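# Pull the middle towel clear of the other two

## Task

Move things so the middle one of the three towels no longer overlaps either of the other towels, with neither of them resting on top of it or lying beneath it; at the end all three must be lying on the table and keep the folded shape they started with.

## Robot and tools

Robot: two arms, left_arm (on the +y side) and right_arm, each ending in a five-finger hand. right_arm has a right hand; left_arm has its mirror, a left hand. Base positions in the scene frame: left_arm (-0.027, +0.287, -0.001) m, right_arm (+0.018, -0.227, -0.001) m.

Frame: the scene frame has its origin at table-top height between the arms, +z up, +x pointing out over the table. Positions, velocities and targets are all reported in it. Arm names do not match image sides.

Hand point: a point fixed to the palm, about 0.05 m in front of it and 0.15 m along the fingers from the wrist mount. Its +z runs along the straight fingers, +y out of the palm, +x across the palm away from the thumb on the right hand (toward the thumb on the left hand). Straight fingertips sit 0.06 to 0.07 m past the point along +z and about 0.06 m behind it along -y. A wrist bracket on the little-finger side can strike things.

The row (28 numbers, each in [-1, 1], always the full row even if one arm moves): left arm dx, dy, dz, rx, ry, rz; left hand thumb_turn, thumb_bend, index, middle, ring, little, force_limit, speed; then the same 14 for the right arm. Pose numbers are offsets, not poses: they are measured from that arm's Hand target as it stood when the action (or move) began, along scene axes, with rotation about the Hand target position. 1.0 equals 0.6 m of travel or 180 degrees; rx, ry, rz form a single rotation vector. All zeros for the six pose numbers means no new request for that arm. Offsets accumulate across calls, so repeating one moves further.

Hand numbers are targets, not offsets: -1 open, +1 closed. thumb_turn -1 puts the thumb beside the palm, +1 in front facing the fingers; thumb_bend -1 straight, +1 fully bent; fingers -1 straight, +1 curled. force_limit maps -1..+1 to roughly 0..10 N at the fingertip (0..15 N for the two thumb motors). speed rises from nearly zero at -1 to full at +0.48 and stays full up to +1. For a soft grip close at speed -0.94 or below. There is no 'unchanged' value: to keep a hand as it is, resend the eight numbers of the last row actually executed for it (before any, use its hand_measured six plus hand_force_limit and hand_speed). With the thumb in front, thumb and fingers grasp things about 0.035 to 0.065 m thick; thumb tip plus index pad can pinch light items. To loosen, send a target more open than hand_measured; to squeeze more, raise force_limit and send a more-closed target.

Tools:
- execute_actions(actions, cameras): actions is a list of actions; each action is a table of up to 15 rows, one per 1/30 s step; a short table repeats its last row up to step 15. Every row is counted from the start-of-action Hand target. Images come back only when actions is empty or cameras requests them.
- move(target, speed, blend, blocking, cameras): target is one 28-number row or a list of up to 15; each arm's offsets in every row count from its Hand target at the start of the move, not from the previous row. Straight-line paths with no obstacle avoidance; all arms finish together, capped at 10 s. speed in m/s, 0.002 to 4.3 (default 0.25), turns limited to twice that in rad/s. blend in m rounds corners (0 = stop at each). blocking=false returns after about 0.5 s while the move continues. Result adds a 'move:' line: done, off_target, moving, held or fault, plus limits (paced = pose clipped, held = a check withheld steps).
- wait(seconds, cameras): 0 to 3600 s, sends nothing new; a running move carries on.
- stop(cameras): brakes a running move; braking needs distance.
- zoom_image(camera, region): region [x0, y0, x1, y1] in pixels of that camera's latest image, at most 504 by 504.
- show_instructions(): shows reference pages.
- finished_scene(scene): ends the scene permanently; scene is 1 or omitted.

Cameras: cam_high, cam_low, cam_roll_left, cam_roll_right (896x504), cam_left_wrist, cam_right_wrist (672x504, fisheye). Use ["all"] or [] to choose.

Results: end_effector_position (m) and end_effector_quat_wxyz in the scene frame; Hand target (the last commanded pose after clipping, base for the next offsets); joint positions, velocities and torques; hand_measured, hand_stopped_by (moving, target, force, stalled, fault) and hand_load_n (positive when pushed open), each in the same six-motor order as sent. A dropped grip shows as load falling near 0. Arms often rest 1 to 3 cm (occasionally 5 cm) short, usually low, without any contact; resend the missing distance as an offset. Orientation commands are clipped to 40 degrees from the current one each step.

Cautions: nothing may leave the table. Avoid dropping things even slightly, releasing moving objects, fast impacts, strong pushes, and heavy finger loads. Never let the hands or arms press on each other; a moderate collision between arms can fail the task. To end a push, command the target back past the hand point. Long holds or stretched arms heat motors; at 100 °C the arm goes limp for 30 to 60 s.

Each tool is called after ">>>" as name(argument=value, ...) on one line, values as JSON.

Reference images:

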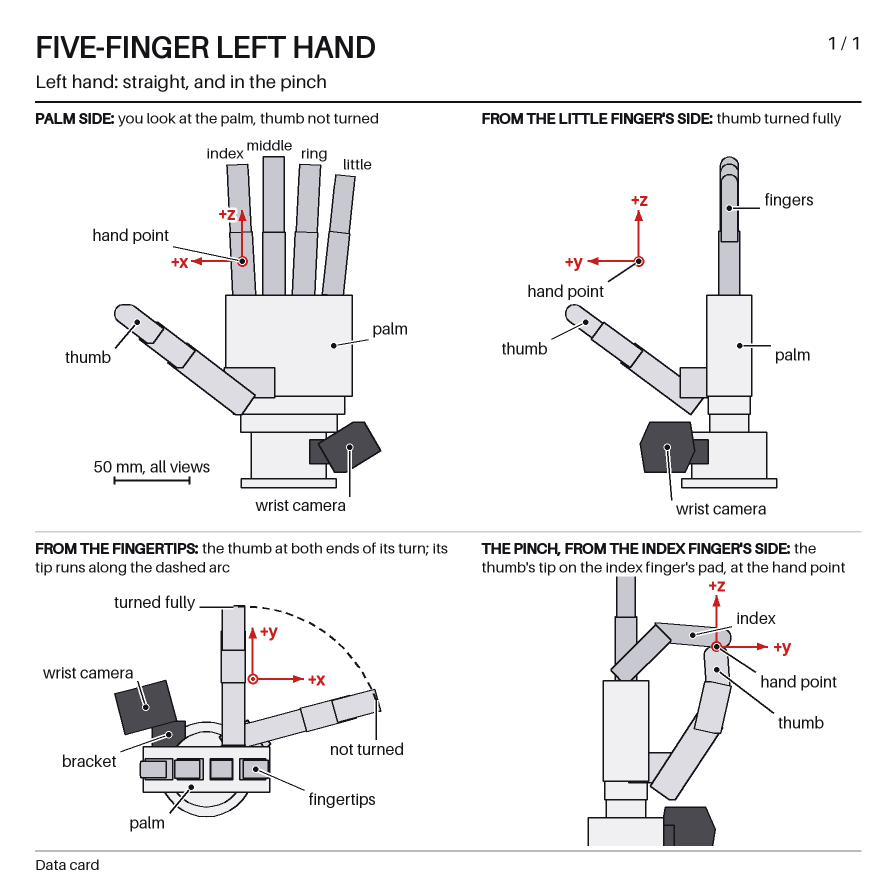

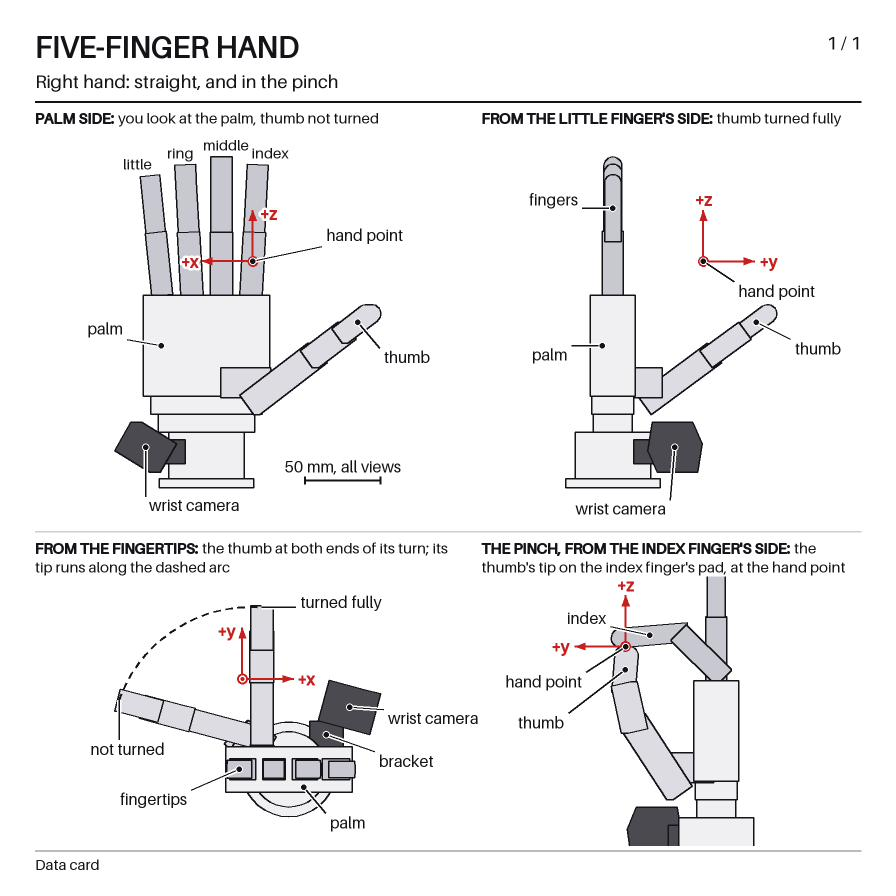

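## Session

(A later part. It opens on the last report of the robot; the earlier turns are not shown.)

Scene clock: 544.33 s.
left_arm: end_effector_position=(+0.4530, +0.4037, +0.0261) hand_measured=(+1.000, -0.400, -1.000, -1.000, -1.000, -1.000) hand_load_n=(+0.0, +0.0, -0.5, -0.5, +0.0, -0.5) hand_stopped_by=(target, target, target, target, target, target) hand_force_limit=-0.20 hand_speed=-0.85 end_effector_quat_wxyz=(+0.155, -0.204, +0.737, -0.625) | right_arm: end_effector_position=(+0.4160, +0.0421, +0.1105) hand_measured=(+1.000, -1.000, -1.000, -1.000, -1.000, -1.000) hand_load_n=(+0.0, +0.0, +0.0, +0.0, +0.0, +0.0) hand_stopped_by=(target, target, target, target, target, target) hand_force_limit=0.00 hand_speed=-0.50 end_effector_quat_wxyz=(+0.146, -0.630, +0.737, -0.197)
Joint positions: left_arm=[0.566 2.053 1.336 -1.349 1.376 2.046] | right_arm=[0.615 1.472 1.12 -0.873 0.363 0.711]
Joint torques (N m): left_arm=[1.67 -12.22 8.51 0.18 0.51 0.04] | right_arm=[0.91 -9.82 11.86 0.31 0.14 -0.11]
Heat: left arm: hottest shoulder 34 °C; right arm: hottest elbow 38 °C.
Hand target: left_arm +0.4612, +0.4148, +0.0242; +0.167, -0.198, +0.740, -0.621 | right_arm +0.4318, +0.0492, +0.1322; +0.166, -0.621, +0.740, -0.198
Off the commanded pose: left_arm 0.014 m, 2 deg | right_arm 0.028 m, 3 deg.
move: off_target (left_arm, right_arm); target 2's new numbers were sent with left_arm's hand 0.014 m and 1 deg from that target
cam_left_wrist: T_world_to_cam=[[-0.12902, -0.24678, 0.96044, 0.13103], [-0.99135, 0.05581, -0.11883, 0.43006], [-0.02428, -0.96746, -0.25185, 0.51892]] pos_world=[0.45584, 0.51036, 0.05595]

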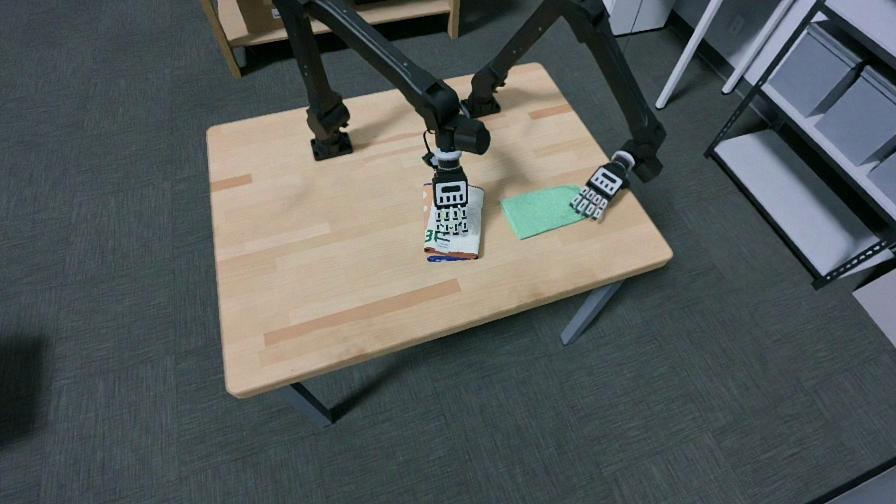

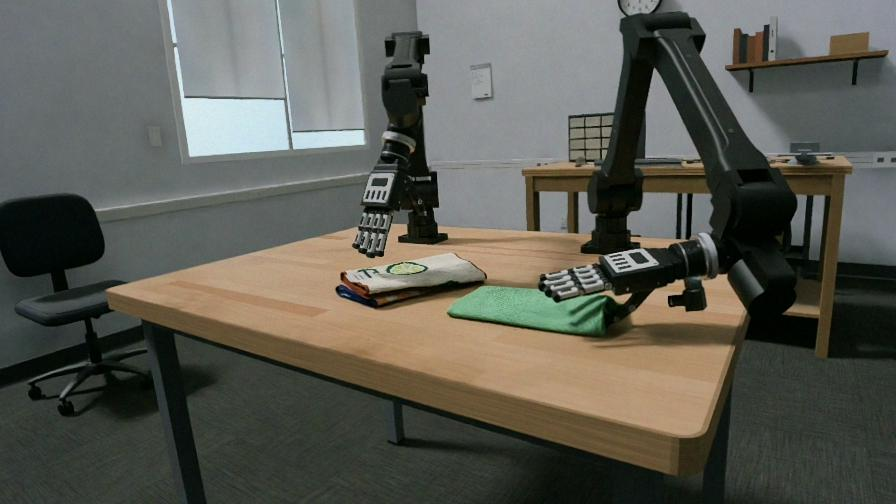

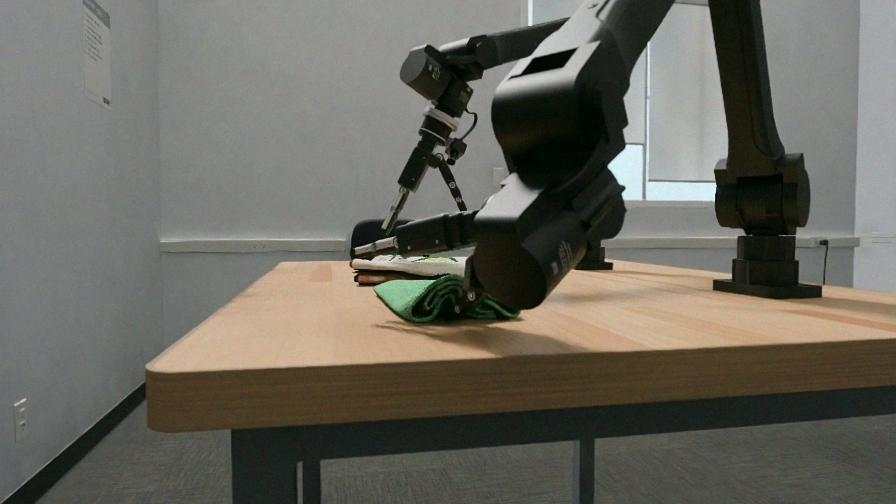

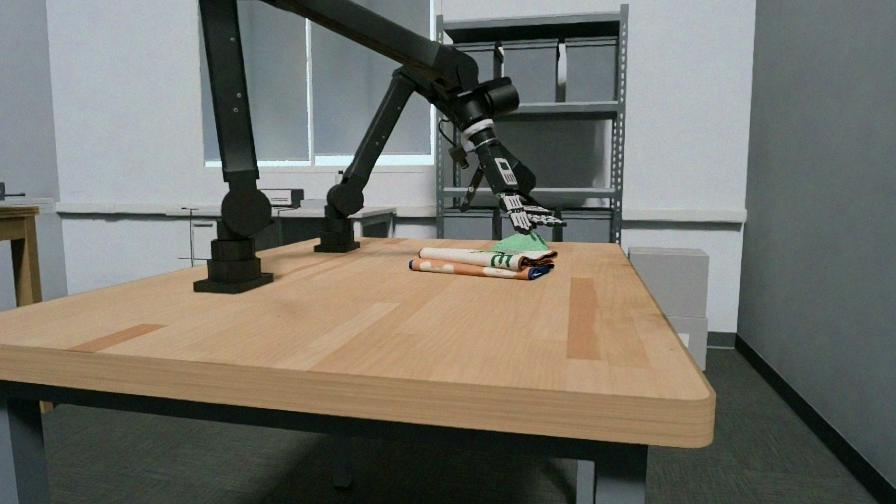

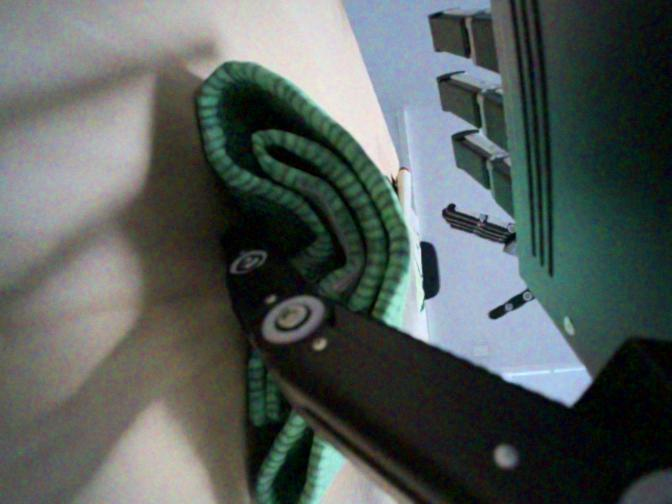

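>>> move(target=[-0.03,0.1,0.002,0,0,0,1,-0.4,-1,-1,-1,-1,-0.2,-0.85,-0.1,-0.05,0.15,0,0,0,1,-1,-1,-1,-1,-1,0,-0.5], speed=0.05, cameras=["cam_high","cam_low","cam_roll_left","cam_roll_right","cam_left_wrist"])

>>> zoom_image(camera="cam_roll_left", region=[320, 230, 560, 350])

Scene clock: 555.03 s.
left_arm: end_effector_position=(+0.4382, +0.4635, +0.0253) hand_measured=(+1.000, -0.400, -1.000, -1.000, -1.000, -1.000) hand_load_n=(+0.0, +0.0, +0.0, +0.0, -0.5, +0.0) hand_stopped_by=(target, target, target, target, target, target) hand_force_limit=-0.20 hand_speed=-0.85 end_effector_quat_wxyz=(+0.169, -0.225, +0.747, -0.602) | right_arm: end_effector_position=(+0.3638, +0.0062, +0.1992) hand_measured=(+1.000, -1.000, -1.000, -1.000, -1.000, -1.000) hand_load_n=(+0.0, +0.0, +0.0, +0.0, +0.0, -0.5) hand_stopped_by=(target, target, target, target, target, target) hand_force_limit=0.00 hand_speed=-0.50 end_effector_quat_wxyz=(+0.143, -0.627, +0.740, -0.197)
Joint positions: left_arm=[0.671 2.084 1.41 -1.474 1.309 2.146] | right_arm=[0.618 1.256 1.15 -1.13 0.366 0.724]
Joint torques (N m): left_arm=[1.61 -12.57 8.94 -0.77 0.42 0.05] | right_arm=[2.73 -6.89 12.48 0.28 0.33 0.01]
Heat: left arm: hottest shoulder 34 °C; right arm: hottest elbow 41 °C.
Hand target: left_arm +0.4433, +0.4747, +0.0254; +0.167, -0.198, +0.740, -0.621 | right_arm +0.3717, +0.0192, +0.2222; +0.166, -0.621, +0.740, -0.198
Off the commanded pose: left_arm 0.012 m, 4 deg | right_arm 0.028 m, 3 deg.
joint sent to its limit (left arm) — joint 6 (wrist roll), upper limit. The joint targets are off in orientation, not in position.
move: off_target (left_arm, right_arm)
cam_left_wrist: T_world_to_cam=[[-0.09839, -0.29576, 0.95018, 0.15417], [-0.99493, 0.00913, -0.10018, 0.43471], [0.02096, -0.95522, -0.29515, 0.55186]] pos_world=[0.43611, 0.56878, 0.05995]

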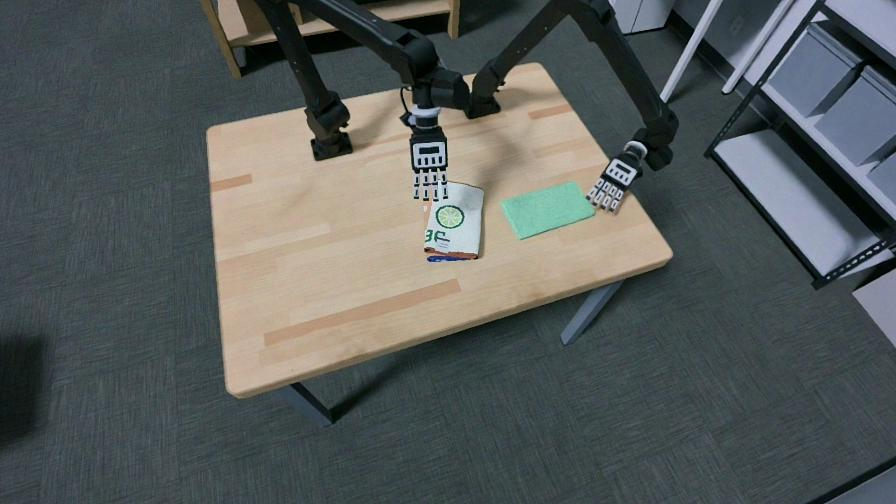

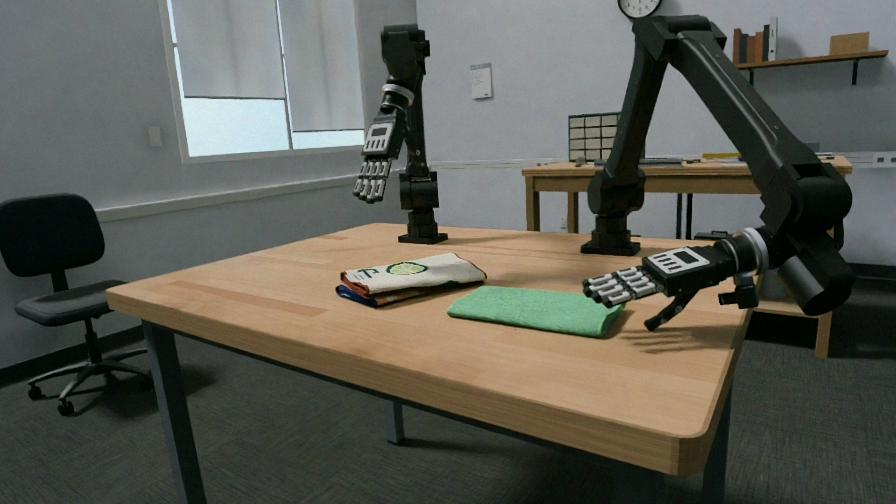

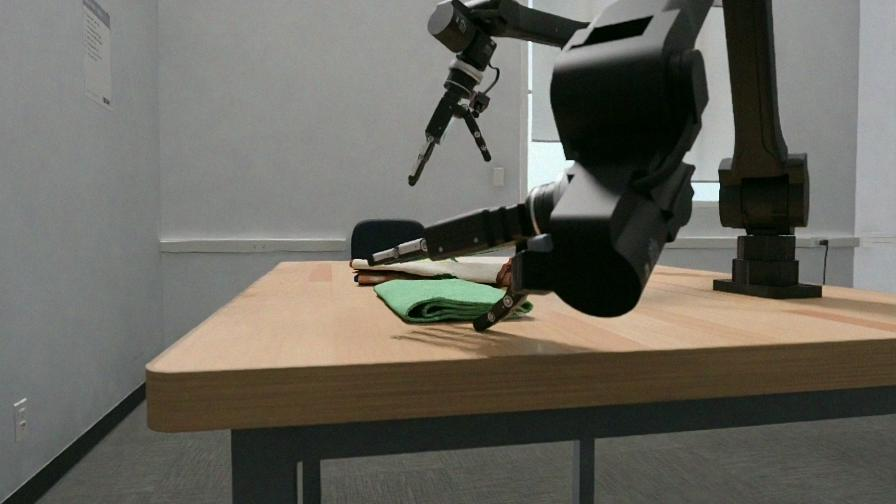

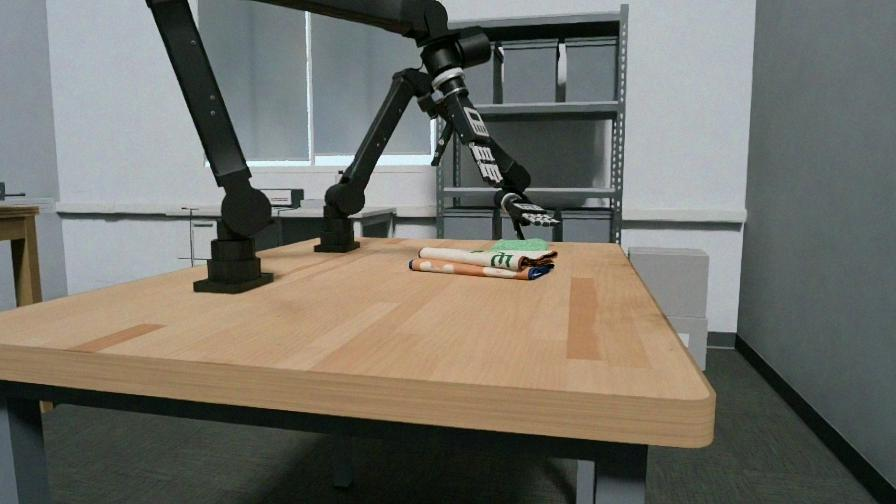

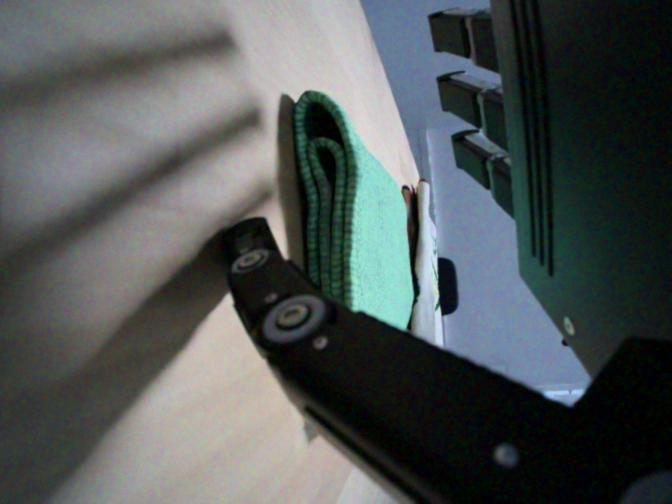

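Scaled by 2.100 from the camera's image (finer frame: 1280x720).

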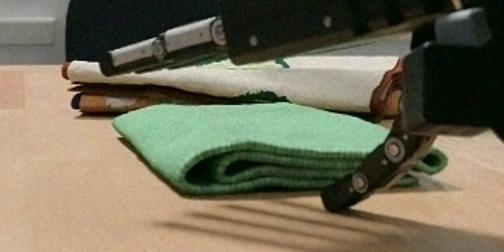

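>>> move(target=[-0.03,0.02,0.2,0,0,0,1,-0.4,-1,-1,-1,-1,-0.2,-0.85,0,0,0,0,0,0,1,-1,-1,-1,-1,-1,0,-0.5], speed=0.12, cameras=["cam_high","cam_low"])

>>> zoom_image(camera="cam_high", region=[400, 140, 650, 290])

>>> zoom_image(camera="cam_low", region=[320, 200, 680, 370])

Scene clock: 563.70 s.
left_arm: end_effector_position=(+0.4199, +0.4752, +0.1312) hand_measured=(+1.000, -0.400, -1.000, -1.000, -1.000, -1.000) hand_load_n=(+0.0, +0.0, +0.0, +0.0, -0.5, +0.0) hand_stopped_by=(target, target, target, target, target, target) hand_force_limit=-0.20 hand_speed=-0.85 end_effector_quat_wxyz=(+0.173, -0.238, +0.749, -0.594) | right_arm: end_effector_position=(+0.3638, +0.0062, +0.1992) hand_measured=(+1.000, -1.000, -1.000, -1.000, -1.000, -1.000) hand_load_n=(+0.0, -0.5, +0.0, +0.0, +0.0, +0.0) hand_stopped_by=(target, target, target, target, target, target) hand_force_limit=0.00 hand_speed=-0.50 end_effector_quat_wxyz=(+0.143, -0.627, +0.740, -0.197)
Joint positions: left_arm=[0.711 1.911 1.457 -1.697 1.286 2.146] | right_arm=[0.618 1.256 1.15 -1.13 0.366 0.724]
Joint torques (N m): left_arm=[1.67 -13.51 10.07 -0.79 0.61 0.05] | right_arm=[2.78 -6.89 12.49 0.34 0.33 0.02]
Heat: left arm: hottest shoulder 35 °C; right arm: hottest elbow 41 °C.
Hand target: left_arm +0.4253, +0.4867, +0.1454; +0.167, -0.198, +0.740, -0.621 | right_arm +0.3718, +0.0192, +0.2222; +0.166, -0.621, +0.740, -0.198
Off the commanded pose: left_arm 0.019 m, 6 deg | right_arm 0.028 m, 3 deg.
joint sent to its limit (left arm) — joint 4 (wrist pitch), lower limit; joint 6 (wrist roll), upper limit. The joint targets are off in orientation, not in position.
move: off_target (left_arm)

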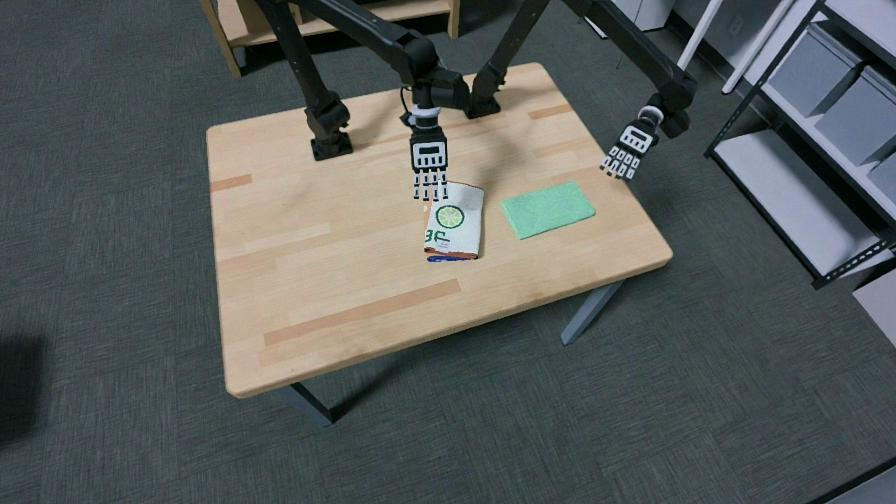

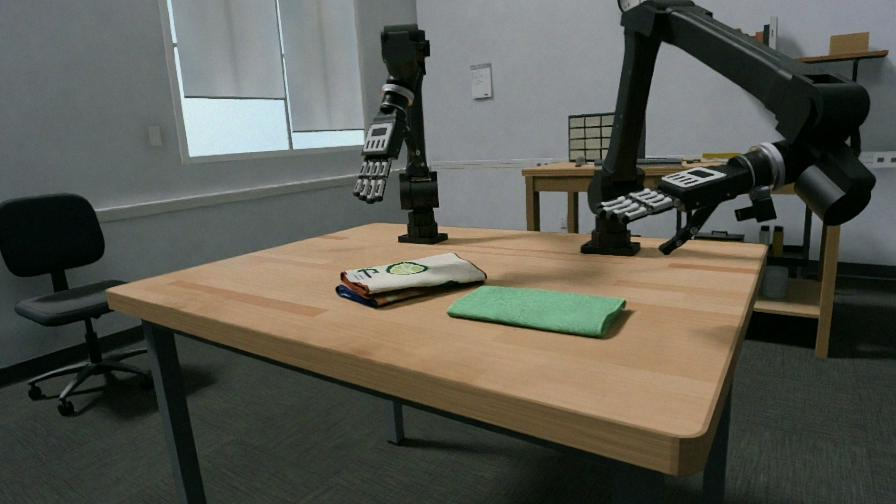

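Scaled by 2.016 from the camera's image (finer frame: 1280x720).

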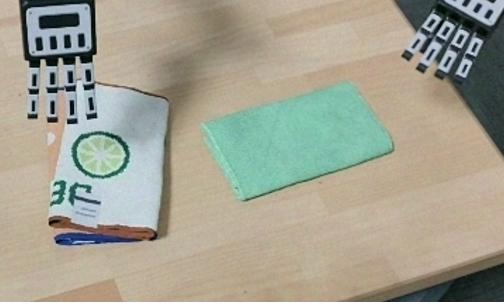

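Scaled by 1.400 from the camera's image (finer frame: 1280x720).

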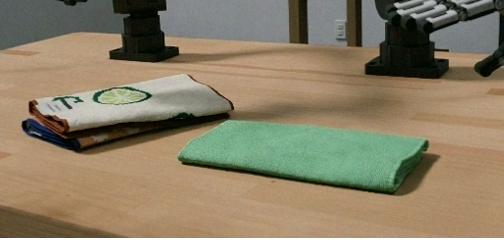

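>>> finished_scene()

The scene is finished: the task was done.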